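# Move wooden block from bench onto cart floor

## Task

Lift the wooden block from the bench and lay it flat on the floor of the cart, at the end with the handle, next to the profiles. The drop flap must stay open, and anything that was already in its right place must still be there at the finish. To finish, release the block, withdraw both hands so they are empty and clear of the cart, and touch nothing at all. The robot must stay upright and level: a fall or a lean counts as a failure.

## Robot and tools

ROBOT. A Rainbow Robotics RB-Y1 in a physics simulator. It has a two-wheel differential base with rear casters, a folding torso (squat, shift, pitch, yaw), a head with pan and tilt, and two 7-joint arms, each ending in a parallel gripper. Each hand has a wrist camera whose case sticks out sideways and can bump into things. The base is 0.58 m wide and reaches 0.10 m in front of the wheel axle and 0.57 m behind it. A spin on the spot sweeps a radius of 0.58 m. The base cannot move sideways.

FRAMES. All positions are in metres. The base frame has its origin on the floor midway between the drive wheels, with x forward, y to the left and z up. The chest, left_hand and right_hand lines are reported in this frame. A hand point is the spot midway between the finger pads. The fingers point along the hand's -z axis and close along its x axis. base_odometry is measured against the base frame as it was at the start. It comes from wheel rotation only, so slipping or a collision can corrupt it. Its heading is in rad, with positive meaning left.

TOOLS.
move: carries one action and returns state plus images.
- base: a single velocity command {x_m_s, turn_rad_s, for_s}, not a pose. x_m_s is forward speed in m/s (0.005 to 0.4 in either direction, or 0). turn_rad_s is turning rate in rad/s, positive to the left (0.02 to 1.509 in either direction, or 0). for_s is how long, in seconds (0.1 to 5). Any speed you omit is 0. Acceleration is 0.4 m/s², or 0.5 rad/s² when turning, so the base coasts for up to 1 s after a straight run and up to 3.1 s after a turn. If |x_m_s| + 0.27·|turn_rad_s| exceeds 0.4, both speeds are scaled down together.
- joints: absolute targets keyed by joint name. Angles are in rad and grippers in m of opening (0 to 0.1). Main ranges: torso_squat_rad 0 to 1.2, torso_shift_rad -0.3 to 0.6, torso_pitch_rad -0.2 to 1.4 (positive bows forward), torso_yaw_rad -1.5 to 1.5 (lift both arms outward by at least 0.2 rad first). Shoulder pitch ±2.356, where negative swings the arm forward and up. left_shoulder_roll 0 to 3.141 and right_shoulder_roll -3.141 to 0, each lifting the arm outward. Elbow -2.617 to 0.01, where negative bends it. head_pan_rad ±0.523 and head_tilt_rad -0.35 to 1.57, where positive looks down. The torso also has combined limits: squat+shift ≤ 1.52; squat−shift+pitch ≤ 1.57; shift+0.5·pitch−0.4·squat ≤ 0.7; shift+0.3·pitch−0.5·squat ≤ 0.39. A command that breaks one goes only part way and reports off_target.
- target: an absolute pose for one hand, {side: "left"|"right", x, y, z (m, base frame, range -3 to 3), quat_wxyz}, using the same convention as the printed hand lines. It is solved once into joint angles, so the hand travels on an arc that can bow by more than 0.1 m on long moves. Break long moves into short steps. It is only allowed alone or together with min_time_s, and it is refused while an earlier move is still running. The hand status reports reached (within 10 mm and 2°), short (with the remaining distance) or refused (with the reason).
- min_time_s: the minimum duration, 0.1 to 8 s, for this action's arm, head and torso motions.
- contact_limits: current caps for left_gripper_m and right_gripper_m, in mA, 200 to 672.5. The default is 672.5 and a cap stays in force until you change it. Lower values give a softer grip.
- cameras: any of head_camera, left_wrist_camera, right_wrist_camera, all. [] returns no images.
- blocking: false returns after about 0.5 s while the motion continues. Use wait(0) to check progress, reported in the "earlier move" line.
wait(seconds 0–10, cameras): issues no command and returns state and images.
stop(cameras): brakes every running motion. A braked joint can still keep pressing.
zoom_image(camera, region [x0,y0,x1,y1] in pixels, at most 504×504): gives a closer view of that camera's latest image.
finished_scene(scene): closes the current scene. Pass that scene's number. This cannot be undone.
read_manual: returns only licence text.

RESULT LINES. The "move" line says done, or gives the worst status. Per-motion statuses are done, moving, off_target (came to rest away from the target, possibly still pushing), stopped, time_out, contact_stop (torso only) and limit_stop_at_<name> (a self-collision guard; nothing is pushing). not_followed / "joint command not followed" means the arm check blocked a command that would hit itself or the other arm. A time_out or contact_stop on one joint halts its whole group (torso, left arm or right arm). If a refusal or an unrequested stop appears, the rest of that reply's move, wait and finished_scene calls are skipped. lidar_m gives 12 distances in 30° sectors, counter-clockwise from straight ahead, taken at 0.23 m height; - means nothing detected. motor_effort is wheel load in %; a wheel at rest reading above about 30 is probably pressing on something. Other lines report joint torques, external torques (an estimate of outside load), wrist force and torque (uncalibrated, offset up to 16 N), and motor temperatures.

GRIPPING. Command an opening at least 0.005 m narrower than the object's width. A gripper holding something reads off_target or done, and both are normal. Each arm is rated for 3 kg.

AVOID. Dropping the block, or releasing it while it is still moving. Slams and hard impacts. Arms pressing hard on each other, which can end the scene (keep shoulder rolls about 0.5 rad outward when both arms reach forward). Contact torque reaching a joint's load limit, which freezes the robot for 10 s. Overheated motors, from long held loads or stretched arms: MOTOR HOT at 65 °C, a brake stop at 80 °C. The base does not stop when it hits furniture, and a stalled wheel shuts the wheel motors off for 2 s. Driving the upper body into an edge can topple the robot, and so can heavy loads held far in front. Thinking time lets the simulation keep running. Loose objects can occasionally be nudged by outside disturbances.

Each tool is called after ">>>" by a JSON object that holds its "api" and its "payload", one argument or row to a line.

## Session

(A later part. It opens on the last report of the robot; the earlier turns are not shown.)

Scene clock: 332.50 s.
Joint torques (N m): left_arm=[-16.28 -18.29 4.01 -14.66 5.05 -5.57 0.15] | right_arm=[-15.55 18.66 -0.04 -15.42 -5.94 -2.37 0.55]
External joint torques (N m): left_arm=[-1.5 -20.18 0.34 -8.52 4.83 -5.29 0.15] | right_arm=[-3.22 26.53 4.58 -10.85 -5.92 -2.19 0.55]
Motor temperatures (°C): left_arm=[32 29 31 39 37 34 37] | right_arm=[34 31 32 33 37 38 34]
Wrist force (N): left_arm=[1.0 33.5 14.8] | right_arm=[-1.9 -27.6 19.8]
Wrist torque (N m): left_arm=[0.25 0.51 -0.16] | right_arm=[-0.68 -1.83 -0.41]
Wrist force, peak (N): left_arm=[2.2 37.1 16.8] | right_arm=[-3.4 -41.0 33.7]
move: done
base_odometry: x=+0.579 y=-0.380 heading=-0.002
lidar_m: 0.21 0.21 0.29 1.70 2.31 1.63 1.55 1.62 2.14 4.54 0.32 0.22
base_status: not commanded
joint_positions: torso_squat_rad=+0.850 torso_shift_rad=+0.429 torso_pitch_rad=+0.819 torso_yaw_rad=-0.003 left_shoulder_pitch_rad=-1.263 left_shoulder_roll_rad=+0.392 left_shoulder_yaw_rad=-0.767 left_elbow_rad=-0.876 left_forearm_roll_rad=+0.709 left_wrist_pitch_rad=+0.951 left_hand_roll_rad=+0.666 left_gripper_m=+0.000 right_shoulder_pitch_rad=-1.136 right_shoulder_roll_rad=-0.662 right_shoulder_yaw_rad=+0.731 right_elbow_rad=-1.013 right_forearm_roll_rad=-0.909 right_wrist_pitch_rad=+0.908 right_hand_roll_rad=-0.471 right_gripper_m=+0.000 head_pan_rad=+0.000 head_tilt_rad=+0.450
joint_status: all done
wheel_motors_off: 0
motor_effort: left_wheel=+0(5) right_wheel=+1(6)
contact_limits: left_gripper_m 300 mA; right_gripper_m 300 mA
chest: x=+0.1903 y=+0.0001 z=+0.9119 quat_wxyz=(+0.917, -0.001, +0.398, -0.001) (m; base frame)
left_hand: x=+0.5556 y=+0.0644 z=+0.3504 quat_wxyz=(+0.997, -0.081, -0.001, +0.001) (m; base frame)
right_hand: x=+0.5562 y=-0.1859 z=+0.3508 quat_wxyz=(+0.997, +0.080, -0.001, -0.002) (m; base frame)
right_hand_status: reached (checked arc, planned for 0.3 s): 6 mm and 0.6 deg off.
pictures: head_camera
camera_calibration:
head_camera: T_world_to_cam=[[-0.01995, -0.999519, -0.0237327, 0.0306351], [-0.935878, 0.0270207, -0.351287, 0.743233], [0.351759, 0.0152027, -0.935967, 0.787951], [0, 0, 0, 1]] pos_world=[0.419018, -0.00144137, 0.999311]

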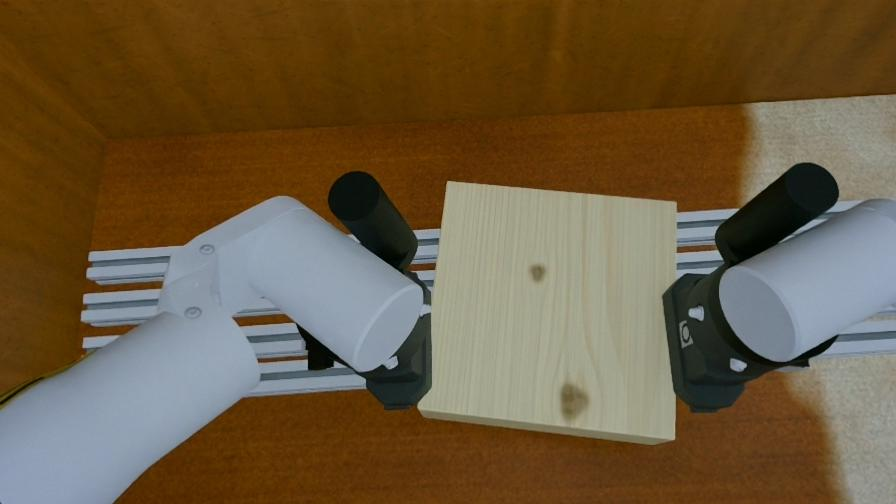

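>>> {"api": "move", "payload": {
  "target": {"side":"left","x":0.53,"y":0.055,"z":0.35,"quat_wxyz":[0.9964,-0.085,0,0]},
  "cameras": [],
  "min_time_s": 0.7
}}

>>> {"api": "move", "payload": {
  "target": {"side":"right","x":0.52,"y":-0.178,"z":0.35,"quat_wxyz":[0.9964,0.085,0,0]},
  "cameras": [],
  "min_time_s": 0.7
}}

>>> {"api": "move", "payload": {
  "target": {"side":"left","x":0.495,"y":0.055,"z":0.35,"quat_wxyz":[0.9964,-0.085,0,0]},
  "cameras": [],
  "min_time_s": 0.7
}}

>>> {"api": "move", "payload": {
  "target": {"side":"right","x":0.48,"y":-0.178,"z":0.35,"quat_wxyz":[0.9964,0.085,0,0]},
  "min_time_s": 0.7
}}

Scene clock: 336.50 s.
Joint torques (N m): left_arm=[-15.81 -22.21 1.96 -17.71 6.31 -6.08 0.38] | right_arm=[-14.35 22.94 -0.85 -17.98 -7.1 -3.29 0]
External joint torques (N m): left_arm=[-2.32 -23.66 -1.85 -11.25 6.09 -5.79 0.38] | right_arm=[-2.03 30.84 3.78 -13.42 -7.09 -3.12 0]
Motor temperatures (°C): left_arm=[32 29 31 39 37 34 37] | right_arm=[34 31 32 33 37 38 34]
Wrist force (N): left_arm=[5.3 35.6 9.2] | right_arm=[2.2 -34.0 18.6]
Wrist torque (N m): left_arm=[0.29 0.25 -0.05] | right_arm=[-0.88 -0.12 -0.33]
Wrist force, peak (N): left_arm=[-1.3 52.6 -10.0] | right_arm=[3.4 -38.0 29.5]
move: done
base_odometry: x=+0.579 y=-0.380 heading=-0.002
lidar_m: 0.20 0.21 0.29 1.71 2.30 1.63 1.55 1.62 2.16 4.57 0.31 0.21
base_status: not commanded
joint_positions: torso_squat_rad=+0.850 torso_shift_rad=+0.430 torso_pitch_rad=+0.819 torso_yaw_rad=-0.003 left_shoulder_pitch_rad=-1.195 left_shoulder_roll_rad=+0.415 left_shoulder_yaw_rad=-0.795 left_elbow_rad=-1.003 left_forearm_roll_rad=+0.652 left_wrist_pitch_rad=+0.974 left_hand_roll_rad=+0.755 left_gripper_m=+0.000 right_shoulder_pitch_rad=-1.136 right_shoulder_roll_rad=-0.663 right_shoulder_yaw_rad=+0.732 right_elbow_rad=-1.012 right_forearm_roll_rad=-0.909 right_wrist_pitch_rad=+0.908 right_hand_roll_rad=-0.471 right_gripper_m=+0.000 head_pan_rad=+0.000 head_tilt_rad=+0.450
joint_status: all done
wheel_motors_off: 0
motor_effort: left_wheel=-1(3) right_wheel=-3(3)
contact_limits: left_gripper_m 300 mA; right_gripper_m 300 mA
chest: x=+0.1904 y=+0.0001 z=+0.9118 quat_wxyz=(+0.917, -0.001, +0.398, -0.001) (m; base frame)
left_hand: x=+0.5310 y=+0.0602 z=+0.3487 quat_wxyz=(+0.997, -0.081, +0.000, +0.001) (m; base frame)
left_hand_status: reached (checked arc, planned for 0.7 s): 5 mm and 0.5 deg off.
right_hand: x=+0.5564 y=-0.1869 z=+0.3507 quat_wxyz=(+0.997, +0.080, -0.001, -0.002) (m; base frame)
pictures: none
No camera images: "cameras" was empty.

Scene clock: 337.53 s.
Joint torques (N m): left_arm=[-21.38 -28.68 4.12 -22.16 7.29 -10.5 0.29] | right_arm=[-8.34 24.32 4.28 -19.1 -7.47 -2.38 0.81]
External joint torques (N m): left_arm=[-7.91 -30.17 0.32 -15.73 7.08 -10.22 0.29] | right_arm=[2.13 32.09 9.12 -14.16 -7.47 -2.18 0.81]
Motor temperatures (°C): left_arm=[32 29 31 39 37 34 37] | right_arm=[34 31 32 33 37 38 34]
Wrist force (N): left_arm=[-5.1 50.4 16.8] | right_arm=[10.6 -36.1 20.5]
Wrist torque (N m): left_arm=[0.55 0.60 -0.30] | right_arm=[-0.32 -0.90 -0.96]
Wrist force, peak (N): left_arm=[-0.3 58.5 27.6] | right_arm=[6.7 -60.1 -0.7]
move: done
base_odometry: x=+0.579 y=-0.380 heading=-0.002
lidar_m: 0.21 0.21 0.30 1.70 2.31 1.63 1.55 1.62 2.16 4.57 0.32 0.22
base_status: not commanded
joint_positions: torso_squat_rad=+0.850 torso_shift_rad=+0.429 torso_pitch_rad=+0.819 torso_yaw_rad=-0.002 left_shoulder_pitch_rad=-1.193 left_shoulder_roll_rad=+0.417 left_shoulder_yaw_rad=-0.795 left_elbow_rad=-1.002 left_forearm_roll_rad=+0.652 left_wrist_pitch_rad=+0.976 left_hand_roll_rad=+0.755 left_gripper_m=+0.000 right_shoulder_pitch_rad=-1.034 right_shoulder_roll_rad=-0.712 right_shoulder_yaw_rad=+0.753 right_elbow_rad=-1.188 right_forearm_roll_rad=-0.837 right_wrist_pitch_rad=+0.907 right_hand_roll_rad=-0.589 right_gripper_m=+0.000 head_pan_rad=+0.000 head_tilt_rad=+0.450
joint_status: all done
wheel_motors_off: 0
motor_effort: left_wheel=+2(3) right_wheel=-5(13)
contact_limits: left_gripper_m 300 mA; right_gripper_m 300 mA
chest: x=+0.1903 y=+0.0001 z=+0.9119 quat_wxyz=(+0.917, -0.001, +0.398, -0.001) (m; base frame)
left_hand: x=+0.5302 y=+0.0624 z=+0.3480 quat_wxyz=(+0.997, -0.079, +0.001, +0.002) (m; base frame)
right_hand: x=+0.5225 y=-0.1844 z=+0.3503 quat_wxyz=(+0.997, +0.081, -0.001, -0.002) (m; base frame)
right_hand_status: reached (checked arc, planned for 0.7 s): 7 mm and 0.5 deg off.
pictures: none
No camera images: "cameras" was empty.

Scene clock: 338.57 s.
Joint torques (N m): left_arm=[-22.57 -21.43 5.53 -22.78 5.53 -8.27 0.38] | right_arm=[-10.21 23.85 1.91 -17.49 -7 -4.49 0.1]
External joint torques (N m): left_arm=[-11.06 -22.53 1.74 -15.92 5.33 -7.98 0.39] | right_arm=[0.24 31.61 6.74 -12.57 -7 -4.3 0.1]
Motor temperatures (°C): left_arm=[32 29 31 39 37 35 37] | right_arm=[34 31 32 33 37 38 34]
Wrist force (N): left_arm=[-0.4 38.1 -11.6] | right_arm=[2.2 -33.4 27.2]
Wrist torque (N m): left_arm=[0.62 0.28 -0.07] | right_arm=[-1.14 -0.35 0.07]
Wrist force, peak (N): left_arm=[-2.7 62.9 -16.9] | right_arm=[2.8 -48.9 43.2]
move: done
base_odometry: x=+0.579 y=-0.380 heading=-0.002
lidar_m: 0.20 0.22 0.29 1.70 2.31 1.63 1.55 1.62 2.16 4.55 0.33 0.22
base_status: not commanded
joint_positions: torso_squat_rad=+0.850 torso_shift_rad=+0.430 torso_pitch_rad=+0.819 torso_yaw_rad=-0.003 left_shoulder_pitch_rad=-1.095 left_shoulder_roll_rad=+0.456 left_shoulder_yaw_rad=-0.831 left_elbow_rad=-1.171 left_forearm_roll_rad=+0.577 left_wrist_pitch_rad=+1.001 left_hand_roll_rad=+0.861 left_gripper_m=+0.000 right_shoulder_pitch_rad=-1.034 right_shoulder_roll_rad=-0.711 right_shoulder_yaw_rad=+0.753 right_elbow_rad=-1.188 right_forearm_roll_rad=-0.837 right_wrist_pitch_rad=+0.907 right_hand_roll_rad=-0.589 right_gripper_m=+0.000 head_pan_rad=+0.000 head_tilt_rad=+0.450
joint_status: all done
wheel_motors_off: 0
motor_effort: left_wheel=-2(3) right_wheel=-2(7)
contact_limits: left_gripper_m 300 mA; right_gripper_m 300 mA
chest: x=+0.1904 y=+0.0001 z=+0.9118 quat_wxyz=(+0.917, -0.001, +0.398, -0.001) (m; base frame)
left_hand: x=+0.4942 y=+0.0606 z=+0.3476 quat_wxyz=(+0.997, -0.080, +0.002, +0.001) (m; base frame)
left_hand_status: reached (checked arc, planned for 0.7 s): 6 mm and 0.7 deg off.
right_hand: x=+0.5218 y=-0.1845 z=+0.3499 quat_wxyz=(+0.997, +0.081, +0.000, -0.001) (m; base frame)
pictures: none
No camera images: "cameras" was empty.

Scene clock: 339.60 s.
Joint torques (N m): left_arm=[-22.82 -28.36 5.02 -24.41 6.67 -11.46 0.38] | right_arm=[-5.98 22.57 5.56 -18.3 -6.77 -3.07 0.81]
External joint torques (N m): left_arm=[-11.31 -29.51 1.23 -17.58 6.47 -11.16 0.39] | right_arm=[2.35 30.14 10.28 -13 -6.78 -2.85 0.81]
Motor temperatures (°C): left_arm=[32 29 31 39 37 35 37] | right_arm=[34 31 32 33 37 38 34]
Wrist force (N): left_arm=[-1.7 50.0 -1.4] | right_arm=[10.0 -36.2 23.3]
Wrist torque (N m): left_arm=[0.68 0.54 -0.25] | right_arm=[0.14 -1.19 -1.12]
Wrist force, peak (N): left_arm=[-3.7 60.1 28.3] | right_arm=[7.1 -55.4 -0.8]
move: done
base_odometry: x=+0.579 y=-0.380 heading=-0.002
lidar_m: 0.20 0.22 0.28 1.71 2.30 1.64 1.56 1.62 2.15 4.56 0.31 0.22
base_status: not commanded
joint_positions: torso_squat_rad=+0.850 torso_shift_rad=+0.430 torso_pitch_rad=+0.819 torso_yaw_rad=-0.002 left_shoulder_pitch_rad=-1.095 left_shoulder_roll_rad=+0.458 left_shoulder_yaw_rad=-0.830 left_elbow_rad=-1.171 left_forearm_roll_rad=+0.577 left_wrist_pitch_rad=+1.002 left_hand_roll_rad=+0.861 left_gripper_m=+0.000 right_shoulder_pitch_rad=-0.924 right_shoulder_roll_rad=-0.757 right_shoulder_yaw_rad=+0.774 right_elbow_rad=-1.352 right_forearm_roll_rad=-0.746 right_wrist_pitch_rad=+0.897 right_hand_roll_rad=-0.706 right_gripper_m=+0.000 head_pan_rad=+0.000 head_tilt_rad=+0.450
joint_status: all done
wheel_motors_off: 0
motor_effort: left_wheel=+2(2) right_wheel=-6(9)
contact_limits: left_gripper_m 300 mA; right_gripper_m 300 mA
chest: x=+0.1905 y=+0.0001 z=+0.9118 quat_wxyz=(+0.917, -0.001, +0.398, -0.001) (m; base frame)
left_hand: x=+0.4945 y=+0.0622 z=+0.3473 quat_wxyz=(+0.997, -0.079, +0.002, +0.001) (m; base frame)
right_hand: x=+0.4827 y=-0.1838 z=+0.3500 quat_wxyz=(+0.997, +0.081, -0.001, -0.001) (m; base frame)
right_hand_status: reached (checked arc, planned for 0.7 s): 6 mm and 0.5 deg off.
pictures: head_camera, left_wrist_camera, right_wrist_camera
camera_calibration:
head_camera: T_world_to_cam=[[-0.0197995, -0.999519, -0.0238767, 0.030712], [-0.936037, 0.0269237, -0.35087, 0.742966], [0.351344, 0.0154024, -0.93612, 0.787927], [0, 0, 0, 1]] pos_world=[0.419219, -0.00144216, 0.999012]
left_wrist_camera: T_world_to_cam=[[0.999455, 0.0276978, -0.0179703, -0.490334], [0.0329594, -0.804964, 0.592407, -0.142912], [0.00194293, -0.592676, -0.805438, 0.388116], [0, 0, 0, 1]] pos_world=[0.494023, 0.128569, 0.388454]
right_wrist_camera: T_world_to_cam=[[-0.999234, -0.0218833, -0.0324352, 0.488396], [-0.037566, 0.768378, 0.638893, -0.0371336], [0.0109414, 0.639622, -0.768612, 0.453471], [0, 0, 0, 1]] pos_world=[0.481665, -0.25083, 0.388109]

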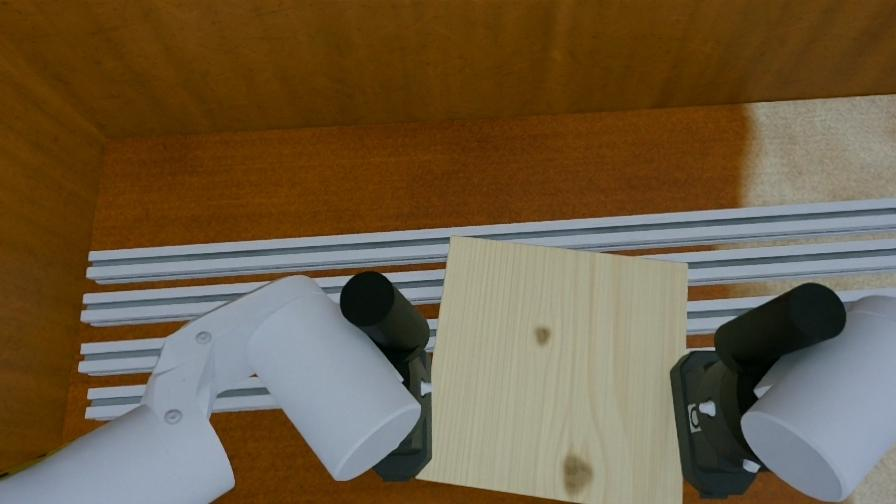

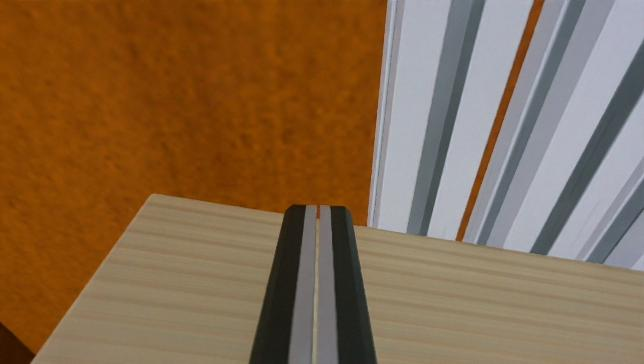

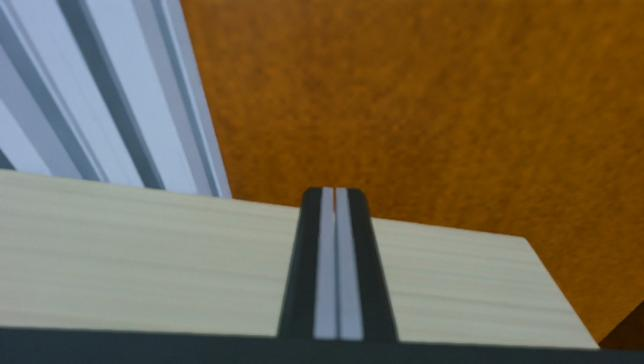

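>>> {"api": "move", "payload": {
  "target": {"side":"left","x":0.45,"y":0.055,"z":0.35,"quat_wxyz":[0.9964,-0.085,0,0]},
  "cameras": [],
  "min_time_s": 0.7
}}

>>> {"api": "move", "payload": {
  "target": {"side":"right","x":0.445,"y":-0.178,"z":0.348,"quat_wxyz":[0.9964,0.085,0,0]},
  "cameras": [],
  "min_time_s": 0.7
}}

>>> {"api": "move", "payload": {
  "target": {"side":"left","x":0.415,"y":0.055,"z":0.345,"quat_wxyz":[0.9964,-0.085,0,0]},
  "min_time_s": 0.7
}}

Scene clock: 345.03 s.
Joint torques (N m): left_arm=[-19.76 -22.17 4.25 -24.47 4.84 -9.05 0.15] | right_arm=[-9.46 19.77 1.49 -17.43 -5.67 -4.99 -0.02]
External joint torques (N m): left_arm=[-10.65 -22.81 0.84 -17.21 4.65 -8.73 0.16] | right_arm=[-1.17 27.32 6.19 -12.14 -5.68 -4.77 -0.02]
Motor temperatures (°C): left_arm=[32 29 31 39 37 35 37] | right_arm=[34 31 32 33 37 38 34]
Wrist force (N): left_arm=[1.3 39.4 -17.1] | right_arm=[0.7 -31.9 20.2]
Wrist torque (N m): left_arm=[0.62 0.38 0.29] | right_arm=[-0.11 -0.23 0.19]
Wrist force, peak (N): left_arm=[-0.3 56.7 -19.5] | right_arm=[3.7 -52.0 36.9]
move: done
base_odometry: x=+0.579 y=-0.380 heading=-0.002
lidar_m: 0.20 0.22 0.29 1.69 2.31 1.64 1.55 1.64 2.16 4.54 0.32 0.22
base_status: not commanded
joint_positions: torso_squat_rad=+0.850 torso_shift_rad=+0.430 torso_pitch_rad=+0.819 torso_yaw_rad=-0.003 left_shoulder_pitch_rad=-0.984 left_shoulder_roll_rad=+0.492 left_shoulder_yaw_rad=-0.875 left_elbow_rad=-1.337 left_forearm_roll_rad=+0.477 left_wrist_pitch_rad=+1.021 left_hand_roll_rad=+0.975 left_gripper_m=+0.000 right_shoulder_pitch_rad=-0.923 right_shoulder_roll_rad=-0.756 right_shoulder_yaw_rad=+0.776 right_elbow_rad=-1.352 right_forearm_roll_rad=-0.746 right_wrist_pitch_rad=+0.898 right_hand_roll_rad=-0.706 right_gripper_m=+0.000 head_pan_rad=+0.000 head_tilt_rad=+0.450
joint_status: all done
wheel_motors_off: 0
motor_effort: left_wheel=-1(2) right_wheel=-3(7)
contact_limits: left_gripper_m 300 mA; right_gripper_m 300 mA
chest: x=+0.1906 y=+0.0001 z=+0.9117 quat_wxyz=(+0.917, -0.001, +0.398, -0.001) (m; base frame)
left_hand: x=+0.4493 y=+0.0607 z=+0.3475 quat_wxyz=(+0.997, -0.080, +0.002, +0.001) (m; base frame)
left_hand_status: reached (checked arc, planned for 0.7 s): 6 mm and 0.7 deg off.
right_hand: x=+0.4813 y=-0.1837 z=+0.3494 quat_wxyz=(+0.997, +0.081, +0.000, -0.001) (m; base frame)
pictures: none
No camera images: "cameras" was empty.

Scene clock: 346.07 s.
Joint torques (N m): left_arm=[-24.52 -27.67 6.21 -27.68 5.06 -12.66 0.08] | right_arm=[1.67 20.13 10.13 -15.65 -6.3 -1.91 1.05]
External joint torques (N m): left_arm=[-15.44 -28.35 2.81 -20.44 4.88 -12.35 0.08] | right_arm=[8.21 27.39 14.46 -10.08 -6.34 -1.67 1.04]
Motor temperatures (°C): left_arm=[32 29 31 40 37 36 37] | right_arm=[34 31 32 33 37 38 34]
Wrist force (N): left_arm=[-5.3 50.0 -17.5] | right_arm=[13.7 -33.6 30.7]
Wrist torque (N m): left_arm=[0.92 0.43 -0.30] | right_arm=[0.80 -1.58 -1.40]
Wrist force, peak (N): left_arm=[-6.5 54.4 -12.2] | right_arm=[16.6 -41.6 24.7]
move: done
base_odometry: x=+0.579 y=-0.380 heading=-0.002
lidar_m: 0.20 0.22 0.29 1.71 2.30 1.64 1.56 1.63 2.16 4.55 0.33 0.22
base_status: not commanded
joint_positions: torso_squat_rad=+0.850 torso_shift_rad=+0.430 torso_pitch_rad=+0.819 torso_yaw_rad=-0.003 left_shoulder_pitch_rad=-0.983 left_shoulder_roll_rad=+0.493 left_shoulder_yaw_rad=-0.875 left_elbow_rad=-1.336 left_forearm_roll_rad=+0.477 left_wrist_pitch_rad=+1.022 left_hand_roll_rad=+0.975 left_gripper_m=+0.000 right_shoulder_pitch_rad=-0.835 right_shoulder_roll_rad=-0.779 right_shoulder_yaw_rad=+0.791 right_elbow_rad=-1.457 right_forearm_roll_rad=-0.657 right_wrist_pitch_rad=+0.881 right_hand_roll_rad=-0.792 right_gripper_m=+0.000 head_pan_rad=+0.000 head_tilt_rad=+0.450
joint_status: all done
wheel_motors_off: 0
motor_effort: left_wheel=+1(1) right_wheel=-6(6)
contact_limits: left_gripper_m 300 mA; right_gripper_m 300 mA
chest: x=+0.1906 y=+0.0001 z=+0.9117 quat_wxyz=(+0.917, -0.001, +0.398, -0.001) (m; base frame)
left_hand: x=+0.4486 y=+0.0623 z=+0.3468 quat_wxyz=(+0.997, -0.078, +0.003, +0.001) (m; base frame)
right_hand: x=+0.4488 y=-0.1830 z=+0.3484 quat_wxyz=(+0.997, +0.081, -0.003, -0.001) (m; base frame)
right_hand_status: reached (checked arc, planned for 0.7 s): 6 mm and 0.6 deg off.
pictures: none
No camera images: "cameras" was empty.

Scene clock: 347.10 s.
Joint torques (N m): left_arm=[-11.49 -22.55 -1.59 -22.12 5.3 -8.48 -0.1] | right_arm=[-6.66 21.85 2.75 -16.73 -6.61 -5.18 -0.62]
External joint torques (N m): left_arm=[-4.16 -22.74 -4.43 -14.67 5.13 -8.15 -0.1] | right_arm=[-0.17 29.11 7.06 -11.17 -6.64 -4.94 -0.63]
Motor temperatures (°C): left_arm=[32 29 31 40 37 36 37] | right_arm=[34 31 32 33 37 38 34]
Wrist force (N): left_arm=[7.7 37.8 -6.9] | right_arm=[0.9 -34.7 25.2]
Wrist torque (N m): left_arm=[0.49 0.16 0.38] | right_arm=[-0.36 -1.47 0.84]
Wrist force, peak (N): left_arm=[-3.8 49.9 -16.9] | right_arm=[6.0 -38.9 38.2]
move: done
base_odometry: x=+0.579 y=-0.380 heading=-0.002
lidar_m: 0.20 0.21 0.30 1.70 2.30 1.63 1.55 1.63 2.16 4.55 0.32 0.22
base_status: not commanded
joint_positions: torso_squat_rad=+0.850 torso_shift_rad=+0.430 torso_pitch_rad=+0.819 torso_yaw_rad=-0.003 left_shoulder_pitch_rad=-0.905 left_shoulder_roll_rad=+0.498 left_shoulder_yaw_rad=-0.907 left_elbow_rad=-1.409 left_forearm_roll_rad=+0.391 left_wrist_pitch_rad=+1.012 left_hand_roll_rad=+1.043 left_gripper_m=+0.000 right_shoulder_pitch_rad=-0.833 right_shoulder_roll_rad=-0.779 right_shoulder_yaw_rad=+0.793 right_elbow_rad=-1.457 right_forearm_roll_rad=-0.657 right_wrist_pitch_rad=+0.881 right_hand_roll_rad=-0.791 right_gripper_m=+0.000 head_pan_rad=+0.000 head_tilt_rad=+0.450
joint_status: all done
wheel_motors_off: 0
motor_effort: left_wheel=-1(1) right_wheel=-3(7)
contact_limits: left_gripper_m 300 mA; right_gripper_m 300 mA
chest: x=+0.1905 y=+0.0001 z=+0.9118 quat_wxyz=(+0.917, -0.001, +0.398, -0.001) (m; base frame)
left_hand: x=+0.4157 y=+0.0603 z=+0.3435 quat_wxyz=(+0.997, -0.080, +0.000, +0.001) (m; base frame)
left_hand_status: reached (checked arc, planned for 0.7 s): 6 mm and 0.6 deg off.
right_hand: x=+0.4468 y=-0.1838 z=+0.3479 quat_wxyz=(+0.997, +0.080, -0.001, -0.001) (m; base frame)
pictures: head_camera, left_wrist_camera, right_wrist_camera
camera_calibration:
head_camera: T_world_to_cam=[[-0.0199625, -0.999519, -0.0237212, 0.0306278], [-0.936067, 0.0270203, -0.350783, 0.742986], [0.351255, 0.0152021, -0.936156, 0.787966], [0, 0, 0, 1]] pos_world=[0.419319, -0.00144137, 0.999013]
left_wrist_camera: T_world_to_cam=[[0.999546, 0.0271141, -0.0131153, -0.413231], [0.0295984, -0.803592, 0.594444, -0.138949], [0.00557846, -0.594562, -0.80403, 0.382168], [0, 0, 0, 1]] pos_world=[0.415024, 0.126769, 0.384453]
right_wrist_camera: T_world_to_cam=[[-0.999201, -0.023303, -0.032469, 0.452203], [-0.0386605, 0.769515, 0.637457, -0.0359409], [0.0101307, 0.638203, -0.769801, 0.452735], [0, 0, 0, 1]] pos_world=[0.445866, -0.250742, 0.386109]

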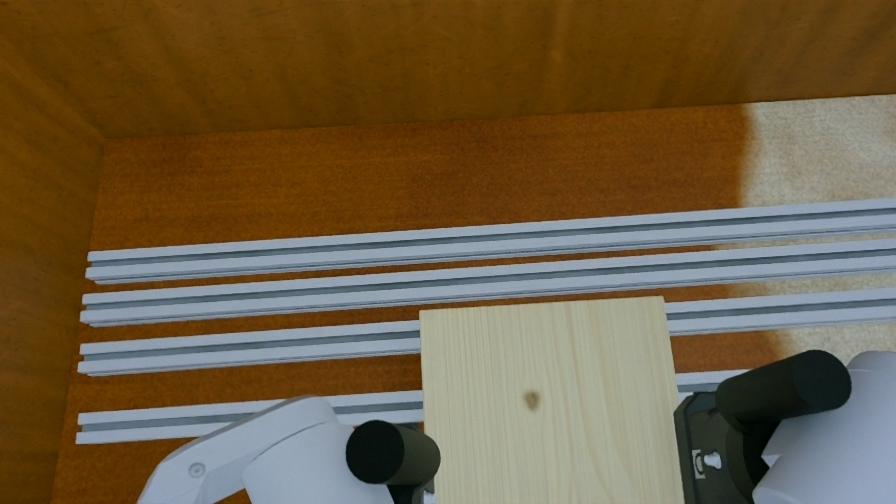

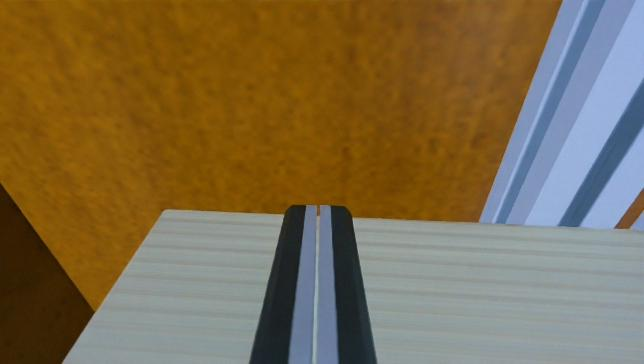

